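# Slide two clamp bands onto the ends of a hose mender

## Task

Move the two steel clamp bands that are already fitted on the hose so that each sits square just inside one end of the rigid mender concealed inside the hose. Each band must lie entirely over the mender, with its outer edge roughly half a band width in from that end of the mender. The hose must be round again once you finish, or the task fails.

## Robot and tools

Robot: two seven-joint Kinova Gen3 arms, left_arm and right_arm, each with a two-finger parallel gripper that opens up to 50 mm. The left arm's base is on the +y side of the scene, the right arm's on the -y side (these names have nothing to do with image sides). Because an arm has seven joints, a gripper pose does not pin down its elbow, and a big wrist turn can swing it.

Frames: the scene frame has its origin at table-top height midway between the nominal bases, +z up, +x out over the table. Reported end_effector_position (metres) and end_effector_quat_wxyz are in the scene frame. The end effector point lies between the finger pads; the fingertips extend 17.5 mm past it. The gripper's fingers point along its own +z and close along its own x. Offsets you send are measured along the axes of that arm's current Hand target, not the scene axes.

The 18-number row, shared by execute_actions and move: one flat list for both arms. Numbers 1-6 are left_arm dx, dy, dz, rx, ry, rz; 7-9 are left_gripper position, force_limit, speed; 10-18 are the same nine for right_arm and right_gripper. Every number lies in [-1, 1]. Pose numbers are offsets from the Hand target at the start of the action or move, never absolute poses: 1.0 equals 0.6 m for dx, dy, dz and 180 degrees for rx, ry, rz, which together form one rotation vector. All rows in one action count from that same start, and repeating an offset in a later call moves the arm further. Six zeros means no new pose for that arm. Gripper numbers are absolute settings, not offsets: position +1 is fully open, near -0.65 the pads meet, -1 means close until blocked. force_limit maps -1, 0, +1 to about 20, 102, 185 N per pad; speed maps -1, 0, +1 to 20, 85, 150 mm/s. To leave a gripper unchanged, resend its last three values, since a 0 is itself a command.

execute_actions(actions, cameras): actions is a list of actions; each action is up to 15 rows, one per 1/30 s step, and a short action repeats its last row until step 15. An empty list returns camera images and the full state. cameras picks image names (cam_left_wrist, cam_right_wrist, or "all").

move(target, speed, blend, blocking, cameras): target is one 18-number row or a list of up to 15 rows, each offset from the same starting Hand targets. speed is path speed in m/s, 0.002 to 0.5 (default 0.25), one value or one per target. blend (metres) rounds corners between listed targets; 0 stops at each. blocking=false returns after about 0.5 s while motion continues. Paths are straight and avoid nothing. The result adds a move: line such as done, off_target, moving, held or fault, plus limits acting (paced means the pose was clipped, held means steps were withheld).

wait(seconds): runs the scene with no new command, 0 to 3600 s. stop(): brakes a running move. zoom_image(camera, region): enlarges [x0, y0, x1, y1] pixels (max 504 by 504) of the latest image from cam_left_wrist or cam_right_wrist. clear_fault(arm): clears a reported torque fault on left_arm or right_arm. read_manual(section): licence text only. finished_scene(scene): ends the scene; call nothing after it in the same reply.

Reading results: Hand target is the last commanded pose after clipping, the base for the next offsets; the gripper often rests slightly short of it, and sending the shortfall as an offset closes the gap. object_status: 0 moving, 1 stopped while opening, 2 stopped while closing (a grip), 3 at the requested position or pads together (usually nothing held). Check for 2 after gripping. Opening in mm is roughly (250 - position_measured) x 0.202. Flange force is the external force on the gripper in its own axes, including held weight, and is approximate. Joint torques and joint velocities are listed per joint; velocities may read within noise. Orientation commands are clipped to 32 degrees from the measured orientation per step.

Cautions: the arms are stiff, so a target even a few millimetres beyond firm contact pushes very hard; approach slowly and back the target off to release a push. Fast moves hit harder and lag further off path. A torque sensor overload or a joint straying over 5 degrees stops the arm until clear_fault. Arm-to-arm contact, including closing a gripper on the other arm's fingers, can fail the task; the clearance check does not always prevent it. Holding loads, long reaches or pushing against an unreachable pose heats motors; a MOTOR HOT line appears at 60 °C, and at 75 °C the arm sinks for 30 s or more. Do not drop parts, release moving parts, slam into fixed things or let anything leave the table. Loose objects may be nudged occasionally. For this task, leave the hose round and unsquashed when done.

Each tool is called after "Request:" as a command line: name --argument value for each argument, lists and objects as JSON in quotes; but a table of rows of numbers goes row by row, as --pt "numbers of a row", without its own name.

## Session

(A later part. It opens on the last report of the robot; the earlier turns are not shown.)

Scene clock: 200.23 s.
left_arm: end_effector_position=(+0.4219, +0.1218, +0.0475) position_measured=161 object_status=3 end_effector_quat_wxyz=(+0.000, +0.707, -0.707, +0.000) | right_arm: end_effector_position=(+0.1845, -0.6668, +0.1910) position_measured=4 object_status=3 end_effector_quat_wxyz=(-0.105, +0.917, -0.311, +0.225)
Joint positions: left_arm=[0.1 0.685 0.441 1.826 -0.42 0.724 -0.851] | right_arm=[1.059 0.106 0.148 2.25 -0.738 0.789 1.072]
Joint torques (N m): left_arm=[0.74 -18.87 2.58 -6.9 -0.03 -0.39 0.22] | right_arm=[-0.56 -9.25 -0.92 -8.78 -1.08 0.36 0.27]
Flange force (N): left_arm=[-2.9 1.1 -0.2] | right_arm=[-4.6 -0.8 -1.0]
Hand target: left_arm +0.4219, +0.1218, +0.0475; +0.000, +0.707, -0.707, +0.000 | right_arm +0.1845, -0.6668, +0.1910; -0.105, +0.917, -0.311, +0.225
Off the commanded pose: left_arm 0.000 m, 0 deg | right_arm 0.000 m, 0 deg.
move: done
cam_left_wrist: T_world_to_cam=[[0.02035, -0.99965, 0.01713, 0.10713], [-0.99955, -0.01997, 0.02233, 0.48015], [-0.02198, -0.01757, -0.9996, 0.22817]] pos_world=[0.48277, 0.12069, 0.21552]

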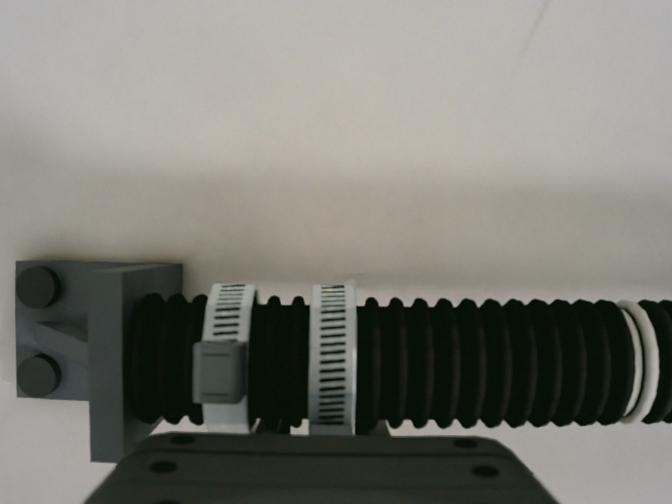

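Request:
move --target '[0,0,0,0,0,0,-1,-0.9,-1,0,0,0,0,0,0,0.992157,1,1]' --cameras '["cam_left_wrist"]'

Request:
wait --seconds 0.5

Scene clock: 204.50 s.
left_arm: end_effector_position=(+0.4219, +0.1218, +0.0475) position_measured=202 object_status=2 end_effector_quat_wxyz=(+0.000, +0.707, -0.707, +0.000) | right_arm: end_effector_position=(+0.1845, -0.6668, +0.1910) position_measured=4 object_status=3 end_effector_quat_wxyz=(-0.105, +0.917, -0.311, +0.225)
Joint positions: left_arm=[0.1 0.685 0.44 1.826 -0.42 0.724 -0.851] | right_arm=[1.059 0.106 0.148 2.25 -0.738 0.789 1.072]
Joint torques (N m): left_arm=[0.75 -18.98 2.55 -6.99 -0.04 -0.42 0.26] | right_arm=[-0.57 -9.25 -0.91 -8.77 -1.08 0.34 0.23]
Flange force (N): left_arm=[-3.0 1.1 -0.1] | right_arm=[-4.7 -0.7 -1.0]
Hand target: left_arm +0.4219, +0.1218, +0.0475; +0.000, +0.707, -0.707, +0.000 | right_arm +0.1845, -0.6668, +0.1910; -0.105, +0.917, -0.311, +0.225
Off the commanded pose: left_arm 0.000 m, 0 deg | right_arm 0.000 m, 0 deg.
move: done
cam_left_wrist: T_world_to_cam=[[0.02035, -0.99965, 0.01713, 0.10713], [-0.99955, -0.01997, 0.02233, 0.48015], [-0.02198, -0.01757, -0.9996, 0.22817]] pos_world=[0.48277, 0.12069, 0.21552]

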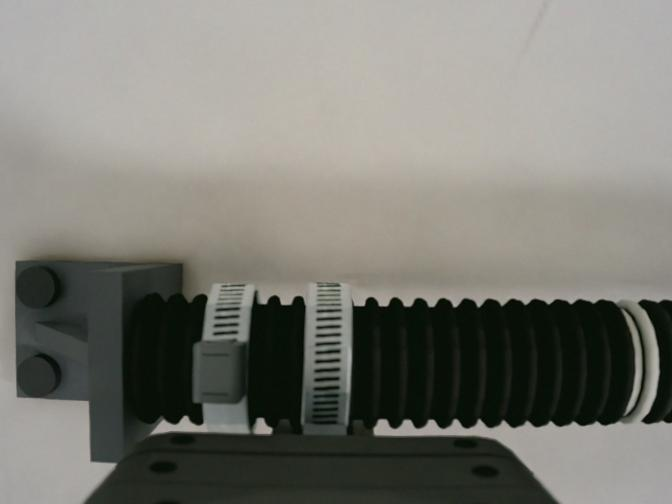

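Scene clock: 205.00 s.
left_arm: end_effector_position=(+0.4219, +0.1218, +0.0475) position_measured=202 object_status=2 end_effector_quat_wxyz=(+0.000, +0.707, -0.707, +0.000) | right_arm: end_effector_position=(+0.1845, -0.6668, +0.1910) position_measured=4 object_status=3 end_effector_quat_wxyz=(-0.105, +0.917, -0.311, +0.225)
Joint positions: left_arm=[0.1 0.685 0.44 1.826 -0.42 0.724 -0.851] | right_arm=[1.059 0.106 0.148 2.25 -0.738 0.789 1.072]
Joint torques (N m): left_arm=[0.73 -19.01 2.59 -6.97 -0.05 -0.44 0.22] | right_arm=[-0.58 -9.23 -0.92 -8.78 -1.08 0.34 0.24]
Flange force (N): left_arm=[-2.8 1.0 0.0] | right_arm=[-4.7 -0.7 -1.0]
Hand target: left_arm +0.4219, +0.1218, +0.0475; +0.000, +0.707, -0.707, +0.000 | right_arm +0.1845, -0.6668, +0.1910; -0.105, +0.917, -0.311, +0.225
Tool commands: left_gripper/position=-1.0 left_gripper/force_limit=-0.9 left_gripper/speed=-1.0 right_gripper/position=+0.992157 right_gripper/force_limit=+1.0 right_gripper/speed=+1.0
Off the commanded pose: left_arm 0.000 m, 0 deg | right_arm 0.000 m, 0 deg.
wait: 0.50 s; at rest by 0.17 s

Request:
move --target '[0.03,0,0,0,0,0,-1,-0.9,-1,0,0,0,0,0,0,0.992157,1,1]' --speed 0.05 --cameras '["cam_left_wrist"]'

Scene clock: 211.13 s.
left_arm: end_effector_position=(+0.4219, +0.1038, +0.0475) position_measured=202 object_status=2 end_effector_quat_wxyz=(+0.000, +0.707, -0.707, +0.000) | right_arm: end_effector_position=(+0.1845, -0.6668, +0.1910) position_measured=4 object_status=3 end_effector_quat_wxyz=(-0.105, +0.917, -0.311, +0.225)
Joint positions: left_arm=[0.141 0.696 0.439 1.8 -0.417 0.738 -0.82] | right_arm=[1.059 0.106 0.148 2.25 -0.738 0.789 1.072]
Joint torques (N m): left_arm=[0.79 -19.32 2.67 -7.08 -0.01 -0.42 0.22] | right_arm=[-0.58 -9.19 -0.92 -8.77 -1.08 0.34 0.26]
Flange force (N): left_arm=[-3.0 1.0 0.1] | right_arm=[-4.6 -0.9 -1.2]
Hand target: left_arm +0.4219, +0.1038, +0.0475; +0.000, +0.707, -0.707, +0.000 | right_arm +0.1845, -0.6668, +0.1910; -0.105, +0.917, -0.311, +0.225
Off the commanded pose: left_arm 0.000 m, 0 deg | right_arm 0.000 m, 0 deg.
move: done
cam_left_wrist: T_world_to_cam=[[0.02035, -0.99965, 0.01713, 0.08914], [-0.99955, -0.01997, 0.02233, 0.47979], [-0.02198, -0.01757, -0.9996, 0.22785]] pos_world=[0.48277, 0.10269, 0.21552]

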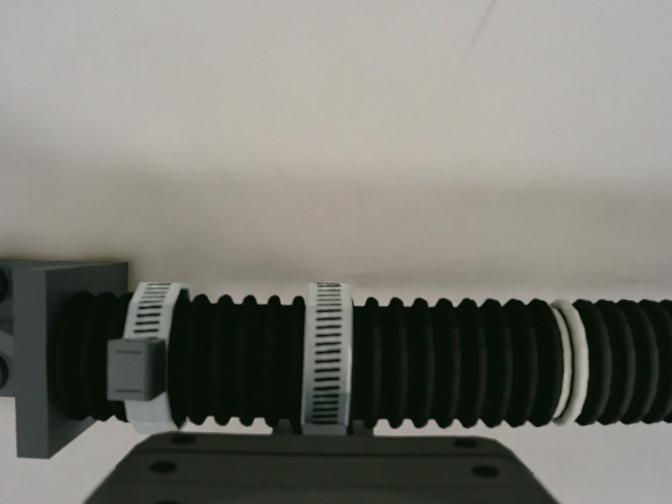

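Request:
move --target '[0.1363,0,0,0,0,0,-1,-0.9,-1,0,0,0,0,0,0,0.992157,1,1]' --speed 0.05 --cameras '["cam_left_wrist"]'

Scene clock: 214.63 s.
left_arm: end_effector_position=(+0.4219, +0.0220, +0.0475) position_measured=202 object_status=2 end_effector_quat_wxyz=(+0.000, +0.707, -0.707, +0.000) | right_arm: end_effector_position=(+0.1845, -0.6668, +0.1910) position_measured=4 object_status=3 end_effector_quat_wxyz=(-0.105, +0.917, -0.311, +0.225)
Joint positions: left_arm=[0.317 0.76 0.432 1.655 -0.407 0.818 -0.698] | right_arm=[1.059 0.106 0.148 2.25 -0.738 0.789 1.072]
Joint torques (N m): left_arm=[0.77 -20.95 2.9 -7.5 -0.04 -0.38 0.24] | right_arm=[-0.57 -9.22 -0.92 -8.78 -1.09 0.34 0.27]
Flange force (N): left_arm=[-2.9 0.6 0.3] | right_arm=[-4.6 -0.9 -1.1]
Hand target: left_arm +0.4219, +0.0220, +0.0475; +0.000, +0.707, -0.707, +0.000 | right_arm +0.1845, -0.6668, +0.1910; -0.105, +0.917, -0.311, +0.225
Off the commanded pose: left_arm 0.000 m, 0 deg | right_arm 0.000 m, 0 deg.
move: done
cam_left_wrist: T_world_to_cam=[[0.02035, -0.99965, 0.01713, 0.00737], [-0.99955, -0.01997, 0.02233, 0.47806], [-0.02198, -0.01757, -0.9996, 0.22631]] pos_world=[0.48267, 0.02089, 0.21542]

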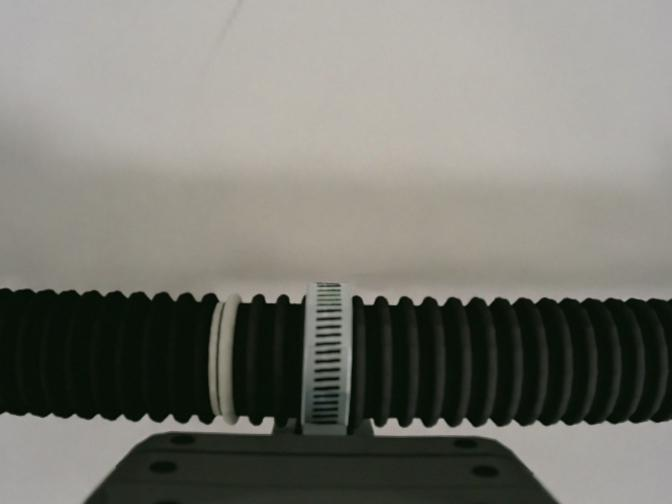

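Request:
move --pt "0 0 0 0 0 0 -0.056 -0.9 -1 0 0 0 0 0 0 0.992157 1 1" --pt "0 0 -0.1375 0 0 0 -0.056 -0.9 -1 0 0 0 0 0 0 0.992157 1 1" --speed 0.15 --cameras '["cam_left_wrist"]'

Request:
move --target '[-0.2057,-0.051,0,0,0,0,-0.056,-0.9,-1,0,0,0,0,0,0,0.992157,1,1]' --cameras '["cam_left_wrist"]'

Scene clock: 224.27 s.
left_arm: end_effector_position=(+0.4219, +0.0220, +0.1300) position_measured=161 object_status=3 end_effector_quat_wxyz=(+0.000, +0.707, -0.707, +0.000) | right_arm: end_effector_position=(+0.1845, -0.6668, +0.1910) position_measured=4 object_status=3 end_effector_quat_wxyz=(-0.105, +0.917, -0.311, +0.225)
Joint positions: left_arm=[0.281 0.638 0.492 1.572 -0.337 1.017 -0.754] | right_arm=[1.059 0.106 0.148 2.25 -0.738 0.789 1.072]
Joint torques (N m): left_arm=[0.79 -19.85 2.76 -8.69 -0.01 -0.37 0.26] | right_arm=[-0.57 -9.21 -0.91 -8.76 -1.05 0.32 0.26]
Flange force (N): left_arm=[-3.0 0.8 0.5] | right_arm=[-4.6 -0.8 -1.1]
Hand target: left_arm +0.4219, +0.0220, +0.1300; +0.000, +0.707, -0.707, +0.000 | right_arm +0.1845, -0.6668, +0.1910; -0.105, +0.917, -0.311, +0.225
Off the commanded pose: left_arm 0.000 m, 0 deg | right_arm 0.000 m, 0 deg.
move: done
cam_left_wrist: T_world_to_cam=[[0.02035, -0.99965, 0.01713, 0.00586], [-0.99955, -0.01997, 0.02233, 0.47632], [-0.02198, -0.01757, -0.9996, 0.30878]] pos_world=[0.48277, 0.02079, 0.29792]

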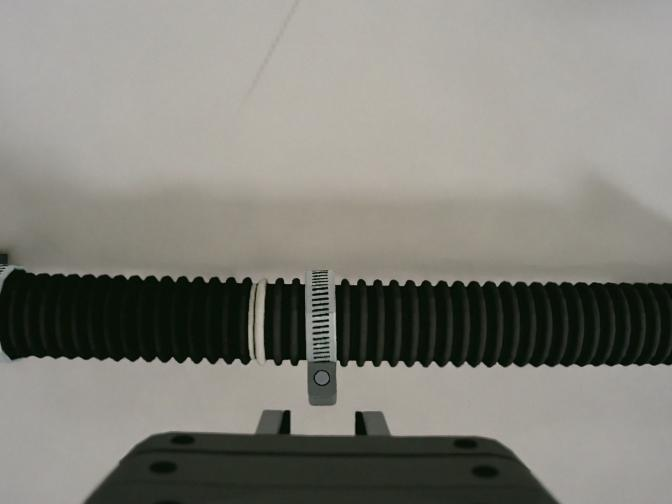

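Scene clock: 225.23 s.
left_arm: end_effector_position=(+0.4525, +0.1453, +0.1301) position_measured=161 object_status=3 end_effector_quat_wxyz=(+0.000, +0.707, -0.707, +0.000) | right_arm: end_effector_position=(+0.1845, -0.6668, +0.1910) position_measured=4 object_status=3 end_effector_quat_wxyz=(-0.105, +0.917, -0.311, +0.225)
Joint positions: left_arm=[0.003 0.585 0.494 1.67 -0.323 0.97 -1.011] | right_arm=[1.059 0.106 0.148 2.25 -0.738 0.789 1.072]
Joint torques (N m): left_arm=[0.86 -18.69 2.57 -8.38 0.02 -0.37 0.22] | right_arm=[-0.58 -9.26 -0.93 -8.78 -1.06 0.35 0.25]
Flange force (N): left_arm=[-2.7 0.9 0.4] | right_arm=[-4.7 -0.7 -0.9]
Hand target: left_arm +0.4526, +0.1454, +0.1300; +0.000, +0.707, -0.707, +0.000 | right_arm +0.1845, -0.6668, +0.1910; -0.105, +0.917, -0.311, +0.225
Off the commanded pose: left_arm 0.000 m, 0 deg | right_arm 0.000 m, 0 deg.
move: done
cam_left_wrist: T_world_to_cam=[[0.02015, -0.99965, 0.01713, 0.12869], [-0.99956, -0.01977, 0.02223, 0.50927], [-0.02188, -0.01757, -0.99961, 0.31167]] pos_world=[0.51327, 0.14419, 0.29802]

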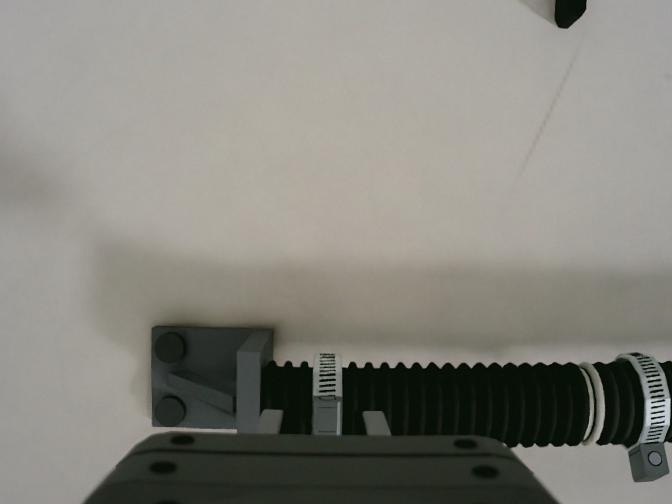

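Request:
move --target '[0.0005,0,0.0783,0,0,0,-0.056,-0.9,-1,0,0,0,0,0,0,0.992157,1,1]' --speed 0.08 --cameras '["cam_left_wrist"]'

Scene clock: 228.80 s.
left_arm: end_effector_position=(+0.4526, +0.1451, +0.0832) position_measured=161 object_status=3 end_effector_quat_wxyz=(+0.000, +0.707, -0.707, +0.000) | right_arm: end_effector_position=(+0.1845, -0.6668, +0.1910) position_measured=4 object_status=3 end_effector_quat_wxyz=(-0.105, +0.917, -0.311, +0.225)
Joint positions: left_arm=[0.028 0.656 0.458 1.723 -0.367 0.85 -0.974] | right_arm=[1.059 0.106 0.148 2.25 -0.738 0.789 1.072]
Joint torques (N m): left_arm=[1.09 -2.27 -0.28 -6.65 -0.88 -5.66 0.22] | right_arm=[-0.58 -9.23 -0.87 -8.77 -1.07 0.36 0.25]
Flange force (N): left_arm=[-8.7 17.0 -44.8] | right_arm=[-4.6 -0.9 -0.9]
Hand target: left_arm +0.4525, +0.1451, +0.0830; +0.000, +0.707, -0.707, +0.000 | right_arm +0.1845, -0.6668, +0.1910; -0.105, +0.917, -0.311, +0.225
Off the commanded pose: left_arm 0.000 m, 0 deg | right_arm 0.000 m, 0 deg.
move: done
cam_left_wrist: T_world_to_cam=[[0.02035, -0.99965, 0.01713, 0.12919], [-0.99956, -0.01997, 0.02213, 0.51046], [-0.02178, -0.01757, -0.99961, 0.26473]] pos_world=[0.51337, 0.14399, 0.25112]

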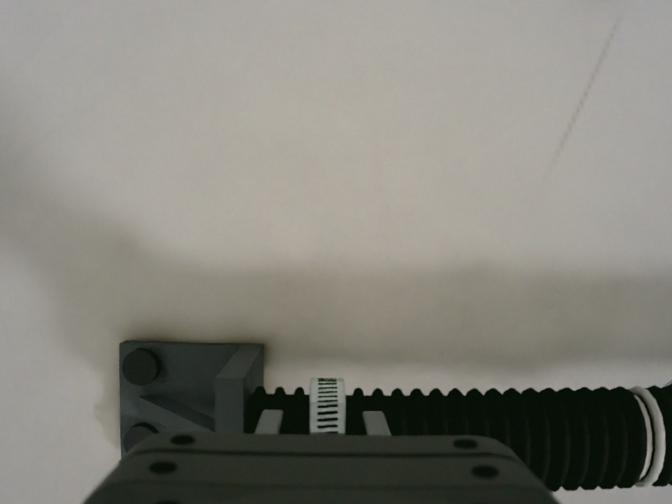

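Request:
move --pt "0 0 -0.0067 0 0 0 -0.056 -0.9 -1 0 0 0 0 0 0 0.992157 1 1" --pt "0 0 -0.0067 0 0 0 -1 -0.9 -1 0 0 0 0 0 0 0.992157 1 1" --speed 0.08

Request:
wait --seconds 0.5

Scene clock: 232.60 s.
left_arm: end_effector_position=(+0.4525, +0.1451, +0.0871) position_measured=202 object_status=2 end_effector_quat_wxyz=(+0.000, +0.707, -0.707, +0.000) | right_arm: end_effector_position=(+0.1845, -0.6668, +0.1910) position_measured=4 object_status=3 end_effector_quat_wxyz=(-0.105, +0.917, -0.311, +0.225)
Joint positions: left_arm=[0.026 0.649 0.461 1.719 -0.363 0.86 -0.978] | right_arm=[1.059 0.106 0.148 2.25 -0.738 0.789 1.072]
Joint torques (N m): left_arm=[0.84 -19.27 2.57 -7.81 0.03 -0.37 0.24] | right_arm=[-0.51 -9.25 -0.91 -8.76 -1.05 0.35 0.25]
Flange force (N): left_arm=[-2.9 1.2 0.3] | right_arm=[-4.5 -0.9 -0.9]
Hand target: left_arm +0.4525, +0.1451, +0.0871; +0.000, +0.707, -0.707, +0.000 | right_arm +0.1845, -0.6668, +0.1910; -0.105, +0.917, -0.311, +0.225
Off the commanded pose: left_arm 0.000 m, 0 deg | right_arm 0.000 m, 0 deg.
move: done

Scene clock: 233.10 s.
left_arm: end_effector_position=(+0.4525, +0.1451, +0.0871) position_measured=202 object_status=2 end_effector_quat_wxyz=(+0.000, +0.707, -0.707, +0.000) | right_arm: end_effector_position=(+0.1845, -0.6668, +0.1910) position_measured=4 object_status=3 end_effector_quat_wxyz=(-0.105, +0.917, -0.311, +0.225)
Joint positions: left_arm=[0.026 0.649 0.461 1.719 -0.363 0.86 -0.978] | right_arm=[1.059 0.106 0.148 2.25 -0.738 0.789 1.072]
Joint torques (N m): left_arm=[0.82 -19.26 2.64 -7.81 0.01 -0.4 0.25] | right_arm=[-0.56 -9.24 -0.89 -8.75 -1.05 0.33 0.26]
Flange force (N): left_arm=[-2.9 1.2 0.2] | right_arm=[-4.5 -0.8 -1.0]
Hand target: left_arm +0.4525, +0.1451, +0.0871; +0.000, +0.707, -0.707, +0.000 | right_arm +0.1845, -0.6668, +0.1910; -0.105, +0.917, -0.311, +0.225
Tool commands: left_gripper/position=-1.0 left_gripper/force_limit=-0.9 left_gripper/speed=-1.0 right_gripper/position=+0.992157 right_gripper/force_limit=+1.0 right_gripper/speed=+1.0
Off the commanded pose: left_arm 0.000 m, 0 deg | right_arm 0.000 m, 0 deg.
wait: 0.50 s; at rest by 0.17 s

Request:
move --target '[0.1225,0,0,0,0,0,-1,-0.9,-1,0,0,0,0,0,0,0.992157,1,1]' --speed 0.05

Request:
move --pt "0 0 0 0 0 0 -0.056 -0.9 -1 0 0 0 0 0 0 0.992157 1 1" --pt "0 0 -0.12 0 0 0 -0.056 -0.9 -1 0 0 0 0 0 0 0.992157 1 1" --pt "0 0.133 -0.12 0 0 0 -0.056 -0.9 -1 0 0 0 0 0 0 0.992157 1 1" --speed 0.15 --cameras '["cam_left_wrist"]'

Request:
zoom_image --camera "cam_left_wrist" --region '[200, 200, 560, 400]'

Scene clock: 240.77 s.
left_arm: end_effector_position=(+0.4525, +0.0716, +0.0870) position_measured=202 object_status=2 end_effector_quat_wxyz=(+0.000, +0.707, -0.707, +0.000) | right_arm: end_effector_position=(+0.1845, -0.6668, +0.1910) position_measured=4 object_status=3 end_effector_quat_wxyz=(-0.105, +0.917, -0.311, +0.225)
Joint positions: left_arm=[0.188 0.7 0.453 1.615 -0.365 0.913 -0.85] | right_arm=[1.059 0.106 0.148 2.25 -0.738 0.789 1.072]
Joint torques (N m): left_arm=[1.15 -19.91 3.08 -7.97 0.18 -0.58 0.19] | right_arm=[-0.56 -9.23 -0.91 -8.77 -1.1 0.35 0.23]
Flange force (N): left_arm=[-3.6 1.0 -0.9] | right_arm=[-4.6 -0.8 -1.0]
Hand target: left_arm +0.4525, +0.0716, +0.0870; +0.000, +0.707, -0.707, +0.000 | right_arm +0.1845, -0.6668, +0.1910; -0.105, +0.917, -0.311, +0.225
Off the commanded pose: left_arm 0.000 m, 0 deg | right_arm 0.000 m, 0 deg.
move: done

Scene clock: 243.07 s.
left_arm: end_effector_position=(+0.3728, +0.0716, +0.1591) position_measured=161 object_status=3 end_effector_quat_wxyz=(+0.000, +0.707, -0.707, +0.000) | right_arm: end_effector_position=(+0.1845, -0.6668, +0.1910) position_measured=4 object_status=3 end_effector_quat_wxyz=(-0.105, +0.917, -0.311, +0.225)
Joint positions: left_arm=[0.175 0.46 0.522 1.771 -0.27 0.982 -0.82] | right_arm=[1.059 0.106 0.148 2.25 -0.738 0.789 1.072]
Joint torques (N m): left_arm=[0.83 -16.41 2.03 -8.53 -0.06 -0.37 0.25] | right_arm=[-0.54 -9.24 -0.86 -8.78 -1.07 0.33 0.24]
Flange force (N): left_arm=[-2.9 0.1 0.3] | right_arm=[-4.6 -0.9 -0.9]
Hand target: left_arm +0.3727, +0.0716, +0.1591; +0.000, +0.707, -0.707, +0.000 | right_arm +0.1845, -0.6668, +0.1910; -0.105, +0.917, -0.311, +0.225
Off the commanded pose: left_arm 0.000 m, 0 deg | right_arm 0.000 m, 0 deg.
move: done
cam_left_wrist: T_world_to_cam=[[0.02035, -0.99965, 0.01713, 0.05604], [-0.99955, -0.01997, 0.02233, 0.42748], [-0.02198, -0.01757, -0.9996, 0.33766]] pos_world=[0.43357, 0.07049, 0.32702]

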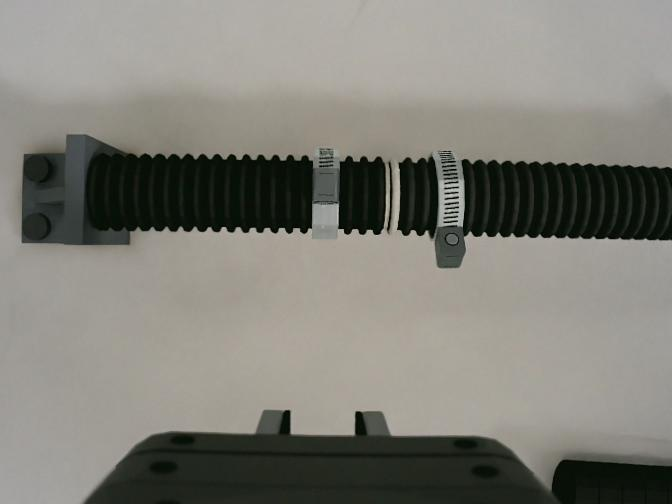

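Scaled by 1.400.

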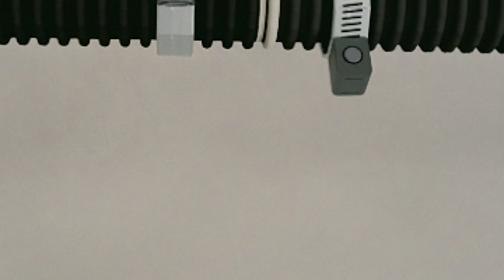

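Request:
finished_scene --scene 1

The scene is finished: the task was done.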